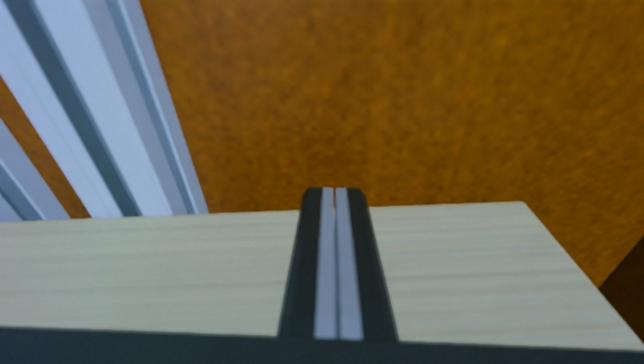

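>>> {"api": "move", "payload": {
  "target": {"side":"left","x":0.416,"y":0.058,"z":0.325,"quat_wxyz":[0.9964,-0.085,0,0]},
  "cameras": []
}}

>>> {"api": "move", "payload": {
  "target": {"side":"right","x":0.446,"y":-0.18,"z":0.325,"quat_wxyz":[0.9964,0.085,0,0]},
  "cameras": []
}}

>>> {"api": "move", "payload": {
  "target": {"side":"left","x":0.42,"y":0.17,"z":0.325,"quat_wxyz":[0.9964,-0.085,0,0]},
  "cameras": []
}}

>>> {"api": "move", "payload": {
  "target": {"side":"right","x":0.42,"y":-0.28,"z":0.325,"quat_wxyz":[0.9964,0.085,0,0]}
}}

Scene clock: 355.10 s.
Joint torques (N m): left_arm=[7.22 -14.71 -5.58 15.97 8.06 -4.74 3.41] | right_arm=[-12.65 33.98 3.52 -30.34 -10.2 -8.31 0.07]
External joint torques (N m): left_arm=[14.94 -14.71 -8.32 23.13 7.91 -4.38 3.42] | right_arm=[-6.06 41.37 7.89 -24.83 -10.25 -8.07 0.07]
Motor temperatures (°C): left_arm=[32 29 31 40 37 36 37] | right_arm=[34 31 32 33 38 38 34]
Wrist force (N): left_arm=[-30.1 29.0 172.2] | right_arm=[9.2 -59.5 12.2]
Wrist torque (N m): left_arm=[0.29 -11.04 -3.49] | right_arm=[-1.05 -1.49 -0.45]
Wrist force, peak (N): left_arm=[-43.0 45.4 195.3] | right_arm=[8.8 -62.8 13.1]
move: done
base_odometry: x=+0.579 y=-0.380 heading=-0.002
lidar_m: 0.21 0.21 0.30 1.71 2.31 1.64 1.55 1.62 2.17 4.56 0.32 0.23
base_status: not commanded
joint_positions: torso_squat_rad=+0.851 torso_shift_rad=+0.427 torso_pitch_rad=+0.813 torso_yaw_rad=-0.002 left_shoulder_pitch_rad=-0.924 left_shoulder_roll_rad=+0.462 left_shoulder_yaw_rad=-0.906 left_elbow_rad=-1.297 left_forearm_roll_rad=+0.401 left_wrist_pitch_rad=+0.932 left_hand_roll_rad=+1.004 left_gripper_m=+0.000 right_shoulder_pitch_rad=-0.832 right_shoulder_roll_rad=-0.782 right_shoulder_yaw_rad=+0.793 right_elbow_rad=-1.453 right_forearm_roll_rad=-0.656 right_wrist_pitch_rad=+0.882 right_hand_roll_rad=-0.791 right_gripper_m=+0.000 head_pan_rad=+0.000 head_tilt_rad=+0.450
joint_status: all done
wheel_motors_off: 0
motor_effort: left_wheel=+9(31) right_wheel=+4(11)
contact_limits: left_gripper_m 300 mA; right_gripper_m 300 mA
chest: x=+0.1881 y=+0.0000 z=+0.9133 quat_wxyz=(+0.918, +0.000, +0.396, -0.001) (m; base frame)
left_hand: x=+0.4210 y=+0.0581 z=+0.3300 quat_wxyz=(+0.996, -0.085, -0.007, -0.001) (m; base frame)
left_hand_status: reached (checked arc, planned for 0.4 s): 7 mm and 0.8 deg off.
right_hand: x=+0.4471 y=-0.1874 z=+0.3499 quat_wxyz=(+0.997, +0.077, -0.003, -0.001) (m; base frame)
pictures: none
No camera images: "cameras" was empty.

Scene clock: 365.43 s.
Joint torques (N m): left_arm=[-1.3 -15.9 -5.38 -8.13 4.7 -3.09 -0.29] | right_arm=[7.6 16.06 7.08 20.85 -3.74 1.37 -3.73]
External joint torques (N m): left_arm=[6.4 -15.9 -8.1 -1.01 4.54 -2.74 -0.28] | right_arm=[14.51 23.44 11.35 26.06 -3.79 1.61 -3.73]
External joint torques when the fault began: right_arm=[11.01 36.84 15.51 39.98 -1.89 -2.68 -5.36]
Motor temperatures (°C): left_arm=[31 29 31 39 37 35 37] | right_arm=[34 31 32 34 37 38 34]
Wrist force (N): left_arm=[10.1 24.6 27.7] | right_arm=[-40.3 -6.5 179.9]
Wrist torque (N m): left_arm=[-0.68 -1.05 0.65] | right_arm=[2.12 -11.33 3.62]
Wrist force, peak (N): left_arm=[-30.8 29.3 173.9] | right_arm=[-92.3 -17.0 196.1]
move: torque_fault
TORQUE FAULT: right_elbow_rad reached its load limit. The robot stopped for 10 seconds, dropped its targets and accepts commands again. The stop added 9.3 s to the call.
base_odometry: x=+0.579 y=-0.380 heading=-0.002
lidar_m: 0.21 0.22 0.30 1.71 2.30 1.63 1.55 1.62 2.14 4.56 0.32 0.22
base_status: not commanded
joint_positions: torso_squat_rad=+0.851 torso_shift_rad=+0.427 torso_pitch_rad=+0.812 torso_yaw_rad=-0.004 left_shoulder_pitch_rad=-0.922 left_shoulder_roll_rad=+0.462 left_shoulder_yaw_rad=-0.906 left_elbow_rad=-1.291 left_forearm_roll_rad=+0.402 left_wrist_pitch_rad=+0.932 left_hand_roll_rad=+1.005 left_gripper_m=+0.000 right_shoulder_pitch_rad=-0.854 right_shoulder_roll_rad=-0.751 right_shoulder_yaw_rad=+0.794 right_elbow_rad=-1.361 right_forearm_roll_rad=-0.672 right_wrist_pitch_rad=+0.836 right_hand_roll_rad=-0.743 right_gripper_m=+0.000 head_pan_rad=+0.000 head_tilt_rad=+0.450
joint_status: right_shoulder_roll_rad torque_fault (moved +0.032 of +0.074); right_elbow_rad torque_fault (moved +0.093 of +0.155); right_forearm_roll_rad torque_fault (moved -0.016 of -0.030); right_wrist_pitch_rad torque_fault (moved -0.046 of -0.076); right_hand_roll_rad torque_fault (moved +0.048 of +0.077); the others done
wheel_motors_off: 0
on_its_own: right_shoulder_roll_rad is held at -0.745, not at your -0.708, since a torque_fault; right_elbow_rad is held at -1.354, not at your -1.298, since a torque_fault; right_forearm_roll_rad is held at -0.673, not at your -0.687, since a torque_fault; right_wrist_pitch_rad is held at +0.837, not at your +0.806, since a torque_fault; right_hand_roll_rad is held at -0.744, not at your -0.715, since a torque_fault
motor_effort: left_wheel=+11(45) right_wheel=+7(33)
contact_limits: left_gripper_m 300 mA; right_gripper_m 300 mA
chest: x=+0.1875 y=+0.0006 z=+0.9137 quat_wxyz=(+0.919, -0.001, +0.395, -0.002) (m; base frame)
left_hand: x=+0.4197 y=+0.0601 z=+0.3287 quat_wxyz=(+0.996, -0.084, -0.006, +0.000) (m; base frame)
right_hand: x=+0.4542 y=-0.1911 z=+0.3381 quat_wxyz=(+0.997, +0.075, -0.008, +0.000) (m; base frame)
right_hand_status: short (checked arc, planned for 0.5 s): torque_fault, 19 mm and 1.5 deg off.
pictures: none
No camera images: "cameras" was empty.

not run: a stop that you did not command came earlier in this reply.

not run: a stop that you did not command came earlier in this reply.

>>> {"api": "move", "payload": {
  "target": {"side":"right","x":0.45,"y":-0.2,"z":0.36,"quat_wxyz":[0.9964,0.085,0,0]},
  "cameras": []
}}

>>> {"api": "move", "payload": {
  "target": {"side":"left","x":0.42,"y":0.08,"z":0.36,"quat_wxyz":[0.9964,-0.085,0,0]},
  "cameras": []
}}

>>> {"api": "move", "payload": {
  "target": {"side":"right","x":0.42,"y":-0.29,"z":0.36,"quat_wxyz":[0.9964,0.085,0,0]},
  "cameras": []
}}

>>> {"api": "move", "payload": {
  "target": {"side":"left","x":0.42,"y":0.16,"z":0.36,"quat_wxyz":[0.9964,-0.085,0,0]}
}}

Scene clock: 368.07 s.
Joint torques (N m): left_arm=[5.82 3.21 -3.58 9.56 1.4 3.39 0.23] | right_arm=[-6.03 -2.7 -4.66 -8.95 -1.6 -1.01 -0.42]
External joint torques (N m): left_arm=[13.43 3.34 -6.25 16.74 1.23 3.73 0.23] | right_arm=[0.38 5.58 -0.01 -3.61 -1.61 -0.78 -0.42]
Motor temperatures (°C): left_arm=[31 29 31 39 36 35 37] | right_arm=[34 31 32 34 37 38 34]
Wrist force (N): left_arm=[-1.8 -4.4 61.6] | right_arm=[1.2 -2.0 -1.4]
Wrist torque (N m): left_arm=[-1.62 -3.39 -0.38] | right_arm=[-0.71 0.00 -0.03]
Wrist force, peak (N): left_arm=[-21.6 21.2 127.8] | right_arm=[-40.6 -6.4 180.2]
move: done
base_odometry: x=+0.579 y=-0.380 heading=-0.002
lidar_m: 0.20 0.21 0.30 1.71 2.31 1.64 1.55 1.61 2.16 4.57 0.32 0.22
base_status: not commanded
joint_positions: torso_squat_rad=+0.850 torso_shift_rad=+0.429 torso_pitch_rad=+0.817 torso_yaw_rad=-0.002 left_shoulder_pitch_rad=-0.923 left_shoulder_roll_rad=+0.457 left_shoulder_yaw_rad=-0.907 left_elbow_rad=-1.295 left_forearm_roll_rad=+0.403 left_wrist_pitch_rad=+0.930 left_hand_roll_rad=+1.005 left_gripper_m=+0.000 right_shoulder_pitch_rad=-0.820 right_shoulder_roll_rad=-0.834 right_shoulder_yaw_rad=+0.775 right_elbow_rad=-1.483 right_forearm_roll_rad=-0.725 right_wrist_pitch_rad=+0.875 right_hand_roll_rad=-0.748 right_gripper_m=+0.000 head_pan_rad=+0.000 head_tilt_rad=+0.450
joint_status: all done
wheel_motors_off: 0
motor_effort: left_wheel=+7(25) right_wheel=-5(23)
contact_limits: left_gripper_m 300 mA; right_gripper_m 300 mA
chest: x=+0.1897 y=+0.0001 z=+0.9123 quat_wxyz=(+0.918, -0.001, +0.397, -0.001) (m; base frame)
left_hand: x=+0.4191 y=+0.0553 z=+0.3281 quat_wxyz=(+0.996, -0.088, -0.004, +0.000) (m; base frame)
right_hand: x=+0.4496 y=-0.2006 z=+0.3566 quat_wxyz=(+0.996, +0.085, +0.003, +0.000) (m; base frame)
right_hand_status: reached (checked arc, planned for 0.4 s): 3 mm and 0.3 deg off.
pictures: none
No camera images: "cameras" was empty.

Scene clock: 368.97 s.
Joint torques (N m): left_arm=[-6.52 0.09 4.52 -7.33 0.24 -0.53 0.07] | right_arm=[-6.27 -3.54 -4.87 -8.04 -1.17 -0.98 -0.36]
External joint torques (N m): left_arm=[0.55 -1.52 1.24 0.2 0.06 -0.19 0.07] | right_arm=[0.07 4.73 -0.24 -2.7 -1.17 -0.75 -0.36]
Motor temperatures (°C): left_arm=[31 29 31 39 36 35 37] | right_arm=[34 31 32 34 37 38 34]
Wrist force (N): left_arm=[0.5 5.0 -7.0] | right_arm=[-0.8 -1.0 0.0]
Wrist torque (N m): left_arm=[-0.68 0.19 0.09] | right_arm=[-0.73 -0.04 0.02]
Wrist force, peak (N): left_arm=[-1.5 -4.2 60.7] | right_arm=[-0.4 -0.2 -4.3]
move: done
base_odometry: x=+0.579 y=-0.380 heading=-0.002
lidar_m: 0.21 0.22 0.30 1.70 2.31 1.64 1.56 1.63 2.16 4.57 0.33 0.22
base_status: not commanded
joint_positions: torso_squat_rad=+0.850 torso_shift_rad=+0.430 torso_pitch_rad=+0.820 torso_yaw_rad=-0.003 left_shoulder_pitch_rad=-0.879 left_shoulder_roll_rad=+0.585 left_shoulder_yaw_rad=-0.886 left_elbow_rad=-1.521 left_forearm_roll_rad=+0.436 left_wrist_pitch_rad=+1.038 left_hand_roll_rad=+1.029 left_gripper_m=+0.000 right_shoulder_pitch_rad=-0.820 right_shoulder_roll_rad=-0.834 right_shoulder_yaw_rad=+0.775 right_elbow_rad=-1.483 right_forearm_roll_rad=-0.725 right_wrist_pitch_rad=+0.875 right_hand_roll_rad=-0.748 right_gripper_m=+0.000 head_pan_rad=+0.000 head_tilt_rad=+0.450
joint_status: all done
wheel_motors_off: 0
motor_effort: left_wheel=+0(7) right_wheel=-1(8)
contact_limits: left_gripper_m 300 mA; right_gripper_m 300 mA
chest: x=+0.1907 y=+0.0001 z=+0.9116 quat_wxyz=(+0.917, -0.001, +0.398, -0.001) (m; base frame)
left_hand: x=+0.4197 y=+0.0800 z=+0.3588 quat_wxyz=(+0.996, -0.085, +0.001, +0.000) (m; base frame)
left_hand_status: reached (checked arc, planned for 0.5 s): 1 mm and 0.1 deg off.
right_hand: x=+0.4491 y=-0.2005 z=+0.3554 quat_wxyz=(+0.996, +0.085, +0.004, +0.000) (m; base frame)
pictures: none
No camera images: "cameras" was empty.

Scene clock: 369.90 s.
Joint torques (N m): left_arm=[-6.21 0.36 4.43 -7.3 0.31 -0.51 0.08] | right_arm=[-3.86 -11.35 -6.15 -4.42 0.1 -0.06 -0.38]
External joint torques (N m): left_arm=[0.85 -1.25 1.16 0.23 0.13 -0.17 0.08] | right_arm=[-0.28 0.51 -1.4 -0.6 0.1 0.15 -0.38]
Motor temperatures (°C): left_arm=[31 29 31 39 36 35 37] | right_arm=[34 31 32 34 37 38 34]
Wrist force (N): left_arm=[0.5 4.6 -7.9] | right_arm=[-1.7 4.7 -3.0]
Wrist torque (N m): left_arm=[-0.66 0.16 0.07] | right_arm=[-0.61 -0.10 -0.06]
Wrist force, peak (N): left_arm=[1.1 5.4 -8.2] | right_arm=[-0.6 6.5 -2.6]
move: done
base_odometry: x=+0.579 y=-0.380 heading=-0.002
lidar_m: 0.21 0.22 0.31 1.70 2.31 1.63 1.56 1.62 2.15 4.57 0.32 0.21
base_status: not commanded
joint_positions: torso_squat_rad=+0.850 torso_shift_rad=+0.430 torso_pitch_rad=+0.820 torso_yaw_rad=-0.003 left_shoulder_pitch_rad=-0.879 left_shoulder_roll_rad=+0.585 left_shoulder_yaw_rad=-0.886 left_elbow_rad=-1.521 left_forearm_roll_rad=+0.436 left_wrist_pitch_rad=+1.038 left_hand_roll_rad=+1.029 left_gripper_m=+0.000 right_shoulder_pitch_rad=-0.665 right_shoulder_roll_rad=-1.036 right_shoulder_yaw_rad=+0.743 right_elbow_rad=-1.510 right_forearm_roll_rad=-0.893 right_wrist_pitch_rad=+0.691 right_hand_roll_rad=-0.591 right_gripper_m=+0.000 head_pan_rad=+0.000 head_tilt_rad=+0.450
joint_status: all done
wheel_motors_off: 0
motor_effort: left_wheel=+2(3) right_wheel=-1(7)
contact_limits: left_gripper_m 300 mA; right_gripper_m 300 mA
chest: x=+0.1908 y=+0.0001 z=+0.9116 quat_wxyz=(+0.917, -0.001, +0.399, -0.001) (m; base frame)
left_hand: x=+0.4197 y=+0.0799 z=+0.3587 quat_wxyz=(+0.996, -0.085, +0.001, +0.000) (m; base frame)
right_hand: x=+0.4198 y=-0.2902 z=+0.3599 quat_wxyz=(+0.996, +0.084, +0.000, +0.000) (m; base frame)
right_hand_status: reached (checked arc, planned for 0.5 s): 0 mm and 0.1 deg off.
pictures: none
No camera images: "cameras" was empty.

Scene clock: 370.77 s.
Joint torques (N m): left_arm=[-5.72 3.2 5.68 -7.03 0.14 -0.63 -0.02] | right_arm=[-4.09 -11.09 -5.88 -3.84 0.07 0.02 -0.33]
External joint torques (N m): left_arm=[-0.06 -2.46 1.69 -0.34 -0.04 -0.31 -0.02] | right_arm=[-0.51 0.77 -1.12 -0.02 0.07 0.22 -0.33]
Motor temperatures (°C): left_arm=[31 29 31 39 36 35 37] | right_arm=[34 31 32 34 37 38 34]
Wrist force (N): left_arm=[0.7 4.8 -7.6] | right_arm=[-1.3 4.8 -3.3]
Wrist torque (N m): left_arm=[-0.65 0.19 0.15] | right_arm=[-0.60 -0.06 -0.07]
Wrist force, peak (N): left_arm=[0.4 5.9 -8.3] | right_arm=[-1.4 4.9 -3.7]
move: done
base_odometry: x=+0.579 y=-0.380 heading=-0.002
lidar_m: 0.20 0.21 0.30 1.71 2.30 1.64 1.56 1.61 2.15 4.56 0.31 0.22
base_status: not commanded
joint_positions: torso_squat_rad=+0.850 torso_shift_rad=+0.430 torso_pitch_rad=+0.820 torso_yaw_rad=-0.002 left_shoulder_pitch_rad=-0.788 left_shoulder_roll_rad=+0.787 left_shoulder_yaw_rad=-0.835 left_elbow_rad=-1.598 left_forearm_roll_rad=+0.549 left_wrist_pitch_rad=+0.932 left_hand_roll_rad=+0.935 left_gripper_m=+0.000 right_shoulder_pitch_rad=-0.665 right_shoulder_roll_rad=-1.036 right_shoulder_yaw_rad=+0.743 right_elbow_rad=-1.510 right_forearm_roll_rad=-0.893 right_wrist_pitch_rad=+0.691 right_hand_roll_rad=-0.591 right_gripper_m=+0.000 head_pan_rad=+0.000 head_tilt_rad=+0.450
joint_status: all done
wheel_motors_off: 0
motor_effort: left_wheel=+3(4) right_wheel=-2(5)
contact_limits: left_gripper_m 300 mA; right_gripper_m 300 mA
chest: x=+0.1908 y=+0.0001 z=+0.9116 quat_wxyz=(+0.917, -0.001, +0.399, -0.001) (m; base frame)
left_hand: x=+0.4203 y=+0.1598 z=+0.3596 quat_wxyz=(+0.997, -0.083, -0.001, +0.000) (m; base frame)
left_hand_status: reached (checked arc, planned for 0.5 s): 1 mm and 0.3 deg off.
right_hand: x=+0.4199 y=-0.2901 z=+0.3599 quat_wxyz=(+0.996, +0.084, +0.000, +0.000) (m; base frame)
pictures: head_camera, left_wrist_camera, right_wrist_camera
camera_calibration:
head_camera: T_world_to_cam=[[-0.0198795, -0.999515, -0.0239907, 0.0308579], [-0.936324, 0.0270258, -0.350094, 0.742549], [0.350573, 0.0155034, -0.936407, 0.788025], [0, 0, 0, 1]] pos_world=[0.41962, -0.00144211, 0.998615]
left_wrist_camera: T_world_to_cam=[[0.999609, 0.0256071, -0.0111994, -0.420776], [0.0272056, -0.799679, 0.599811, -0.0703954], [0.0064035, -0.599882, -0.800063, 0.453399], [0, 0, 0, 1]] pos_world=[0.419623, 0.226467, 0.40026]
right_wrist_camera: T_world_to_cam=[[-0.999231, -0.0239961, -0.0310179, 0.42249], [-0.038342, 0.763878, 0.64422, 0.0329978], [0.00823515, 0.644914, -0.764211, 0.530829], [0, 0, 0, 1]] pos_world=[0.419059, -0.357407, 0.397512]

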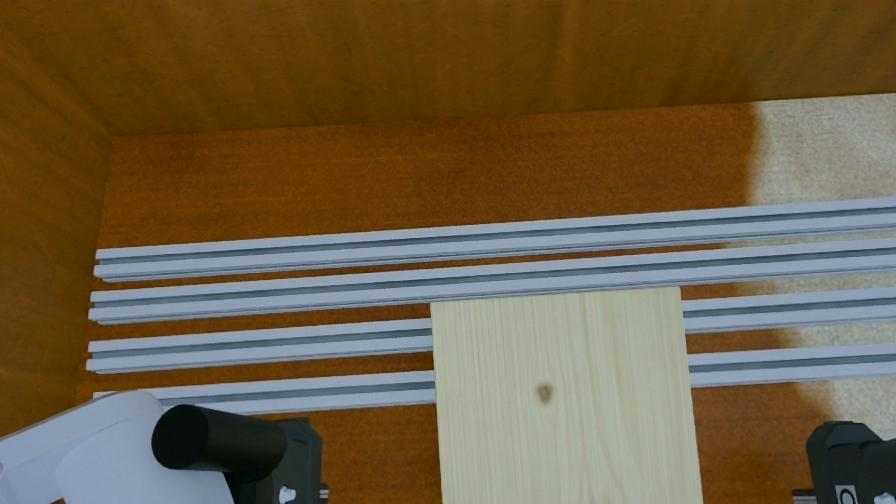

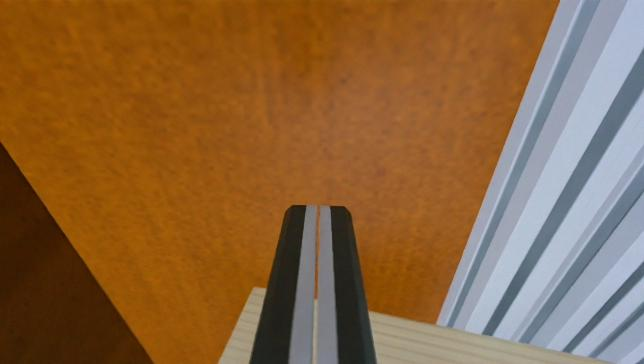

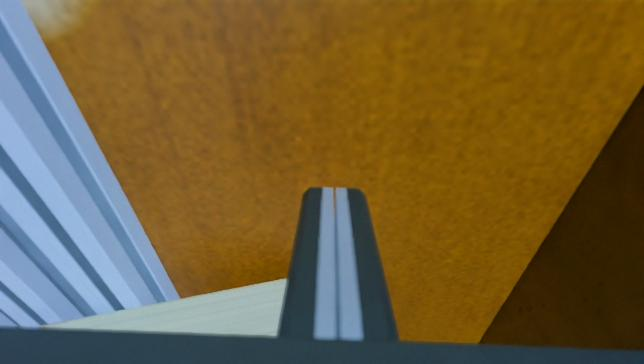

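>>> {"api": "move", "payload": {
  "target": {"side":"left","x":0.465,"y":0.17,"z":0.315,"quat_wxyz":[0.9964,-0.085,0,0]},
  "cameras": ["left_wrist_camera"]
}}

>>> {"api": "move", "payload": {
  "target": {"side":"left","x":0.53,"y":0.17,"z":0.315,"quat_wxyz":[0.9964,-0.085,0,0]},
  "cameras": [],
  "min_time_s": 1.5
}}

>>> {"api": "move", "payload": {
  "target": {"side":"right","x":0.465,"y":-0.29,"z":0.315,"quat_wxyz":[0.9964,0.085,0,0]},
  "cameras": []
}}

>>> {"api": "move", "payload": {
  "target": {"side":"right","x":0.53,"y":-0.29,"z":0.315,"quat_wxyz":[0.9964,0.085,0,0]},
  "min_time_s": 1.5
}}

Scene clock: 374.10 s.
Joint torques (N m): left_arm=[-7.34 4.64 5.29 -4.9 0.13 -0.28 0.13] | right_arm=[-4.34 -10.92 -5.75 -3.9 0.08 -0.08 -0.22]
External joint torques (N m): left_arm=[0.78 -1.12 1.31 0.55 -0.06 0.01 0.13] | right_arm=[-0.76 0.93 -0.99 -0.07 0.08 0.13 -0.22]
Motor temperatures (°C): left_arm=[31 29 31 39 36 35 37] | right_arm=[34 31 32 34 37 38 34]
Wrist force (N): left_arm=[0.6 5.5 -7.1] | right_arm=[-0.9 4.9 -3.2]
Wrist torque (N m): left_arm=[-0.74 0.20 0.08] | right_arm=[-0.61 -0.02 -0.05]
Wrist force, peak (N): left_arm=[0.4 6.2 -8.5] | right_arm=[-1.8 4.9 -3.7]
move: done
base_odometry: x=+0.579 y=-0.380 heading=-0.002
lidar_m: 0.21 0.21 0.30 1.70 2.29 1.65 1.55 1.63 2.16 4.56 0.32 0.22
base_status: not commanded
joint_positions: torso_squat_rad=+0.850 torso_shift_rad=+0.430 torso_pitch_rad=+0.820 torso_yaw_rad=-0.003 left_shoulder_pitch_rad=-0.927 left_shoulder_roll_rad=+0.664 left_shoulder_yaw_rad=-0.812 left_elbow_rad=-1.198 left_forearm_roll_rad=+0.714 left_wrist_pitch_rad=+0.794 left_hand_roll_rad=+0.682 left_gripper_m=+0.000 right_shoulder_pitch_rad=-0.665 right_shoulder_roll_rad=-1.036 right_shoulder_yaw_rad=+0.743 right_elbow_rad=-1.510 right_forearm_roll_rad=-0.893 right_wrist_pitch_rad=+0.691 right_hand_roll_rad=-0.591 right_gripper_m=+0.000 head_pan_rad=+0.000 head_tilt_rad=+0.450
joint_status: all done
wheel_motors_off: 0
motor_effort: left_wheel=+1(7) right_wheel=-3(6)
contact_limits: left_gripper_m 300 mA; right_gripper_m 300 mA
chest: x=+0.1908 y=+0.0001 z=+0.9116 quat_wxyz=(+0.917, -0.001, +0.399, -0.001) (m; base frame)
left_hand: x=+0.4651 y=+0.1699 z=+0.3155 quat_wxyz=(+0.996, -0.084, -0.001, +0.000) (m; base frame)
left_hand_status: reached (checked arc, planned for 0.7 s): 1 mm and 0.2 deg off.
right_hand: x=+0.4199 y=-0.2901 z=+0.3599 quat_wxyz=(+0.996, +0.084, +0.000, +0.000) (m; base frame)
pictures: left_wrist_camera
camera_calibration:
left_wrist_camera: T_world_to_cam=[[0.999607, 0.025819, -0.0109577, -0.466355], [0.0272103, -0.797917, 0.602153, -0.0379991], [0.00680365, -0.602214, -0.798306, 0.423512], [0, 0, 0, 1]] pos_world=[0.464324, 0.236766, 0.355863]

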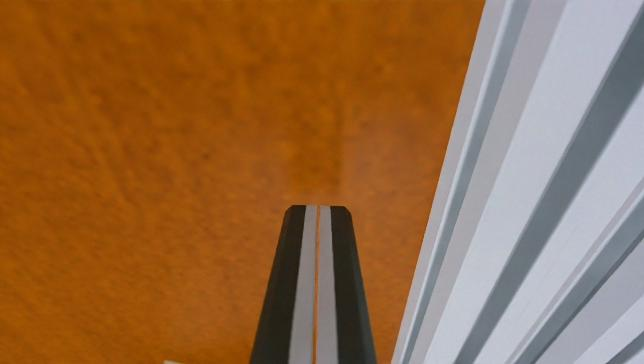

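Scene clock: 375.93 s.
Joint torques (N m): left_arm=[-14.8 4.43 7.44 -4.75 0.15 -1.58 -0.28] | right_arm=[-4.33 -11.09 -6.24 -3.97 0.05 -0.06 -0.22]
External joint torques (N m): left_arm=[-3.04 -1.59 3.53 -0.04 -0.07 -1.35 -0.28] | right_arm=[-0.75 0.76 -1.48 -0.14 0.06 0.14 -0.22]
Motor temperatures (°C): left_arm=[31 29 31 39 36 34 37] | right_arm=[34 31 32 33 37 38 34]
Wrist force (N): left_arm=[-3.4 5.5 -8.2] | right_arm=[-1.7 4.7 -3.3]
Wrist torque (N m): left_arm=[-0.65 0.26 0.17] | right_arm=[-0.61 -0.09 -0.08]
Wrist force, peak (N): left_arm=[-4.1 7.3 -8.8] | right_arm=[-1.8 5.0 -3.4]
move: done
base_odometry: x=+0.579 y=-0.380 heading=-0.002
lidar_m: 0.20 0.21 0.30 1.71 2.30 1.63 1.55 1.61 2.17 4.56 0.32 0.22
base_status: not commanded
joint_positions: torso_squat_rad=+0.850 torso_shift_rad=+0.430 torso_pitch_rad=+0.820 torso_yaw_rad=-0.003 left_shoulder_pitch_rad=-1.115 left_shoulder_roll_rad=+0.575 left_shoulder_yaw_rad=-0.767 left_elbow_rad=-0.888 left_forearm_roll_rad=+0.886 left_wrist_pitch_rad=+0.795 left_hand_roll_rad=+0.451 left_gripper_m=+0.000 right_shoulder_pitch_rad=-0.665 right_shoulder_roll_rad=-1.036 right_shoulder_yaw_rad=+0.743 right_elbow_rad=-1.510 right_forearm_roll_rad=-0.893 right_wrist_pitch_rad=+0.691 right_hand_roll_rad=-0.591 right_gripper_m=+0.000 head_pan_rad=+0.000 head_tilt_rad=+0.450
joint_status: all done
wheel_motors_off: 0
motor_effort: left_wheel=+2(3) right_wheel=-2(4)
contact_limits: left_gripper_m 300 mA; right_gripper_m 300 mA
chest: x=+0.1908 y=+0.0001 z=+0.9116 quat_wxyz=(+0.917, -0.001, +0.399, -0.001) (m; base frame)
left_hand: x=+0.5291 y=+0.1702 z=+0.3150 quat_wxyz=(+0.996, -0.084, -0.001, +0.000) (m; base frame)
left_hand_status: reached (checked arc, planned for 1.5 s): 1 mm and 0.2 deg off.
right_hand: x=+0.4199 y=-0.2901 z=+0.3599 quat_wxyz=(+0.996, +0.084, +0.000, +0.000) (m; base frame)
pictures: none
No camera images: "cameras" was empty.

Scene clock: 377.03 s.
Joint torques (N m): left_arm=[-14.11 5.3 7.33 -5.04 -0.04 -1.58 -0.29] | right_arm=[-6.32 -11.73 -4.57 -2.44 0.05 -0.01 -0.29]
External joint torques (N m): left_arm=[-2.35 -0.71 3.42 -0.32 -0.26 -1.34 -0.29] | right_arm=[-0.14 -0.37 -0.26 0.49 0.07 0.13 -0.29]
Motor temperatures (°C): left_arm=[31 29 31 38 36 34 37] | right_arm=[34 31 32 33 37 38 34]
Wrist force (N): left_arm=[-3.4 4.1 -8.1] | right_arm=[-1.2 4.5 -3.4]
Wrist torque (N m): left_arm=[-0.64 0.29 0.11] | right_arm=[-0.55 -0.02 -0.07]
Wrist force, peak (N): left_arm=[-4.8 5.5 -9.3] | right_arm=[-0.2 6.1 -3.7]
move: done
base_odometry: x=+0.579 y=-0.380 heading=-0.002
lidar_m: 0.20 0.23 0.29 1.71 2.32 1.63 1.56 1.62 2.16 4.56 0.32 0.23
base_status: not commanded
joint_positions: torso_squat_rad=+0.850 torso_shift_rad=+0.430 torso_pitch_rad=+0.820 torso_yaw_rad=-0.002 left_shoulder_pitch_rad=-1.116 left_shoulder_roll_rad=+0.575 left_shoulder_yaw_rad=-0.767 left_elbow_rad=-0.888 left_forearm_roll_rad=+0.886 left_wrist_pitch_rad=+0.795 left_hand_roll_rad=+0.451 left_gripper_m=+0.000 right_shoulder_pitch_rad=-0.853 right_shoulder_roll_rad=-0.844 right_shoulder_yaw_rad=+0.744 right_elbow_rad=-1.091 right_forearm_roll_rad=-1.066 right_wrist_pitch_rad=+0.667 right_hand_roll_rad=-0.287 right_gripper_m=+0.000 head_pan_rad=+0.000 head_tilt_rad=+0.450
joint_status: all done
wheel_motors_off: 0
motor_effort: left_wheel=+4(4) right_wheel=-2(6)
contact_limits: left_gripper_m 300 mA; right_gripper_m 300 mA
chest: x=+0.1908 y=+0.0001 z=+0.9116 quat_wxyz=(+0.917, -0.001, +0.399, -0.001) (m; base frame)
left_hand: x=+0.5291 y=+0.1701 z=+0.3151 quat_wxyz=(+0.996, -0.084, -0.001, +0.000) (m; base frame)
right_hand: x=+0.4650 y=-0.2896 z=+0.3156 quat_wxyz=(+0.997, +0.083, -0.002, -0.001) (m; base frame)
right_hand_status: reached (checked arc, planned for 0.8 s): 1 mm and 0.4 deg off.
pictures: none
No camera images: "cameras" was empty.

Scene clock: 378.87 s.
Joint torques (N m): left_arm=[-14.31 5.44 7.08 -5.12 -0.11 -1.56 -0.42] | right_arm=[-11.08 -9.76 -5.51 -1.53 -0.35 0.07 0]
External joint torques (N m): left_arm=[-2.55 -0.57 3.17 -0.41 -0.33 -1.33 -0.41] | right_arm=[-1.19 1.44 -1.83 0.83 -0.31 0.14 0]
Motor temperatures (°C): left_arm=[31 29 31 38 36 34 37] | right_arm=[34 31 32 33 37 37 34]
Wrist force (N): left_arm=[-4.1 5.3 -7.2] | right_arm=[-1.8 4.6 -3.3]
Wrist torque (N m): left_arm=[-0.69 0.18 0.15] | right_arm=[-0.60 -0.12 -0.06]
Wrist force, peak (N): left_arm=[-3.9 5.5 -8.7] | right_arm=[-1.6 5.3 -3.5]
move: done
base_odometry: x=+0.579 y=-0.380 heading=-0.002
lidar_m: 0.21 0.21 0.30 1.71 2.30 1.64 1.55 1.62 2.16 4.56 0.32 0.22
base_status: not commanded
joint_positions: torso_squat_rad=+0.850 torso_shift_rad=+0.430 torso_pitch_rad=+0.820 torso_yaw_rad=-0.002 left_shoulder_pitch_rad=-1.116 left_shoulder_roll_rad=+0.575 left_shoulder_yaw_rad=-0.767 left_elbow_rad=-0.888 left_forearm_roll_rad=+0.886 left_wrist_pitch_rad=+0.795 left_hand_roll_rad=+0.451 left_gripper_m=+0.000 right_shoulder_pitch_rad=-1.070 right_shoulder_roll_rad=-0.726 right_shoulder_yaw_rad=+0.699 right_elbow_rad=-0.740 right_forearm_roll_rad=-1.215 right_wrist_pitch_rad=+0.734 right_hand_roll_rad=-0.027 right_gripper_m=+0.000 head_pan_rad=+0.000 head_tilt_rad=+0.450
joint_status: all done
wheel_motors_off: 0
motor_effort: left_wheel=+5(5) right_wheel=-2(5)
contact_limits: left_gripper_m 300 mA; right_gripper_m 300 mA
chest: x=+0.1908 y=+0.0001 z=+0.9116 quat_wxyz=(+0.917, -0.001, +0.399, -0.001) (m; base frame)
left_hand: x=+0.5291 y=+0.1701 z=+0.3151 quat_wxyz=(+0.996, -0.084, -0.001, +0.000) (m; base frame)
right_hand: x=+0.5293 y=-0.2896 z=+0.3155 quat_wxyz=(+0.997, +0.082, -0.003, -0.001) (m; base frame)
right_hand_status: reached (checked arc, planned for 1.5 s): 1 mm and 0.5 deg off.
pictures: head_camera, left_wrist_camera, right_wrist_camera
camera_calibration:
head_camera: T_world_to_cam=[[-0.0197854, -0.999517, -0.0239572, 0.0307846], [-0.936326, 0.0269259, -0.350098, 0.742553], [0.350574, 0.0155049, -0.936407, 0.788024], [0, 0, 0, 1]] pos_world=[0.41962, -0.00144241, 0.998615]
left_wrist_camera: T_world_to_cam=[[0.999594, 0.0261031, -0.011399, -0.53034], [0.0277086, -0.798424, 0.601457, -0.039318], [0.00659866, -0.601529, -0.798824, 0.422947], [0, 0, 0, 1]] pos_world=[0.528424, 0.236866, 0.355463]
right_wrist_camera: T_world_to_cam=[[-0.999076, -0.0221155, -0.036852, 0.532834], [-0.0405947, 0.767184, 0.640141, 0.0688272], [0.0141152, 0.641046, -0.767373, 0.492482], [0, 0, 0, 1]] pos_world=[0.528185, -0.356722, 0.353494]

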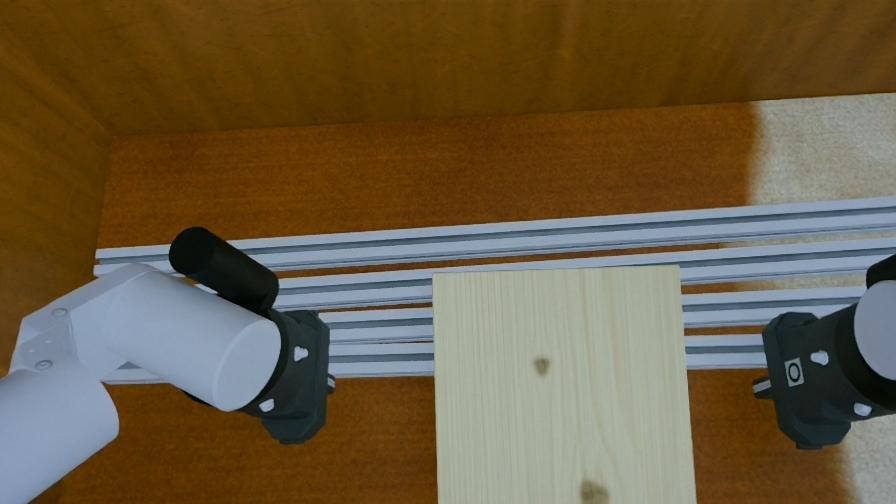

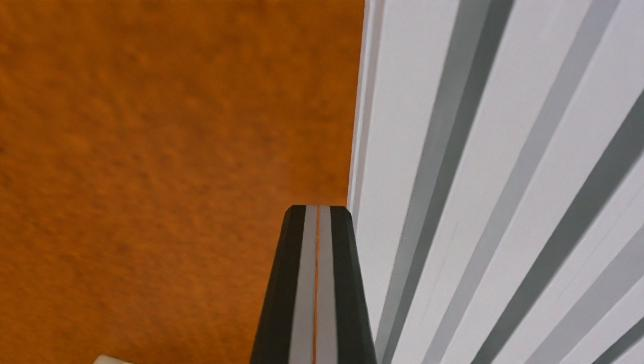

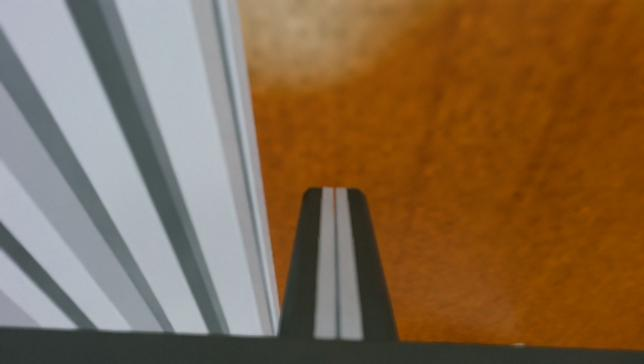

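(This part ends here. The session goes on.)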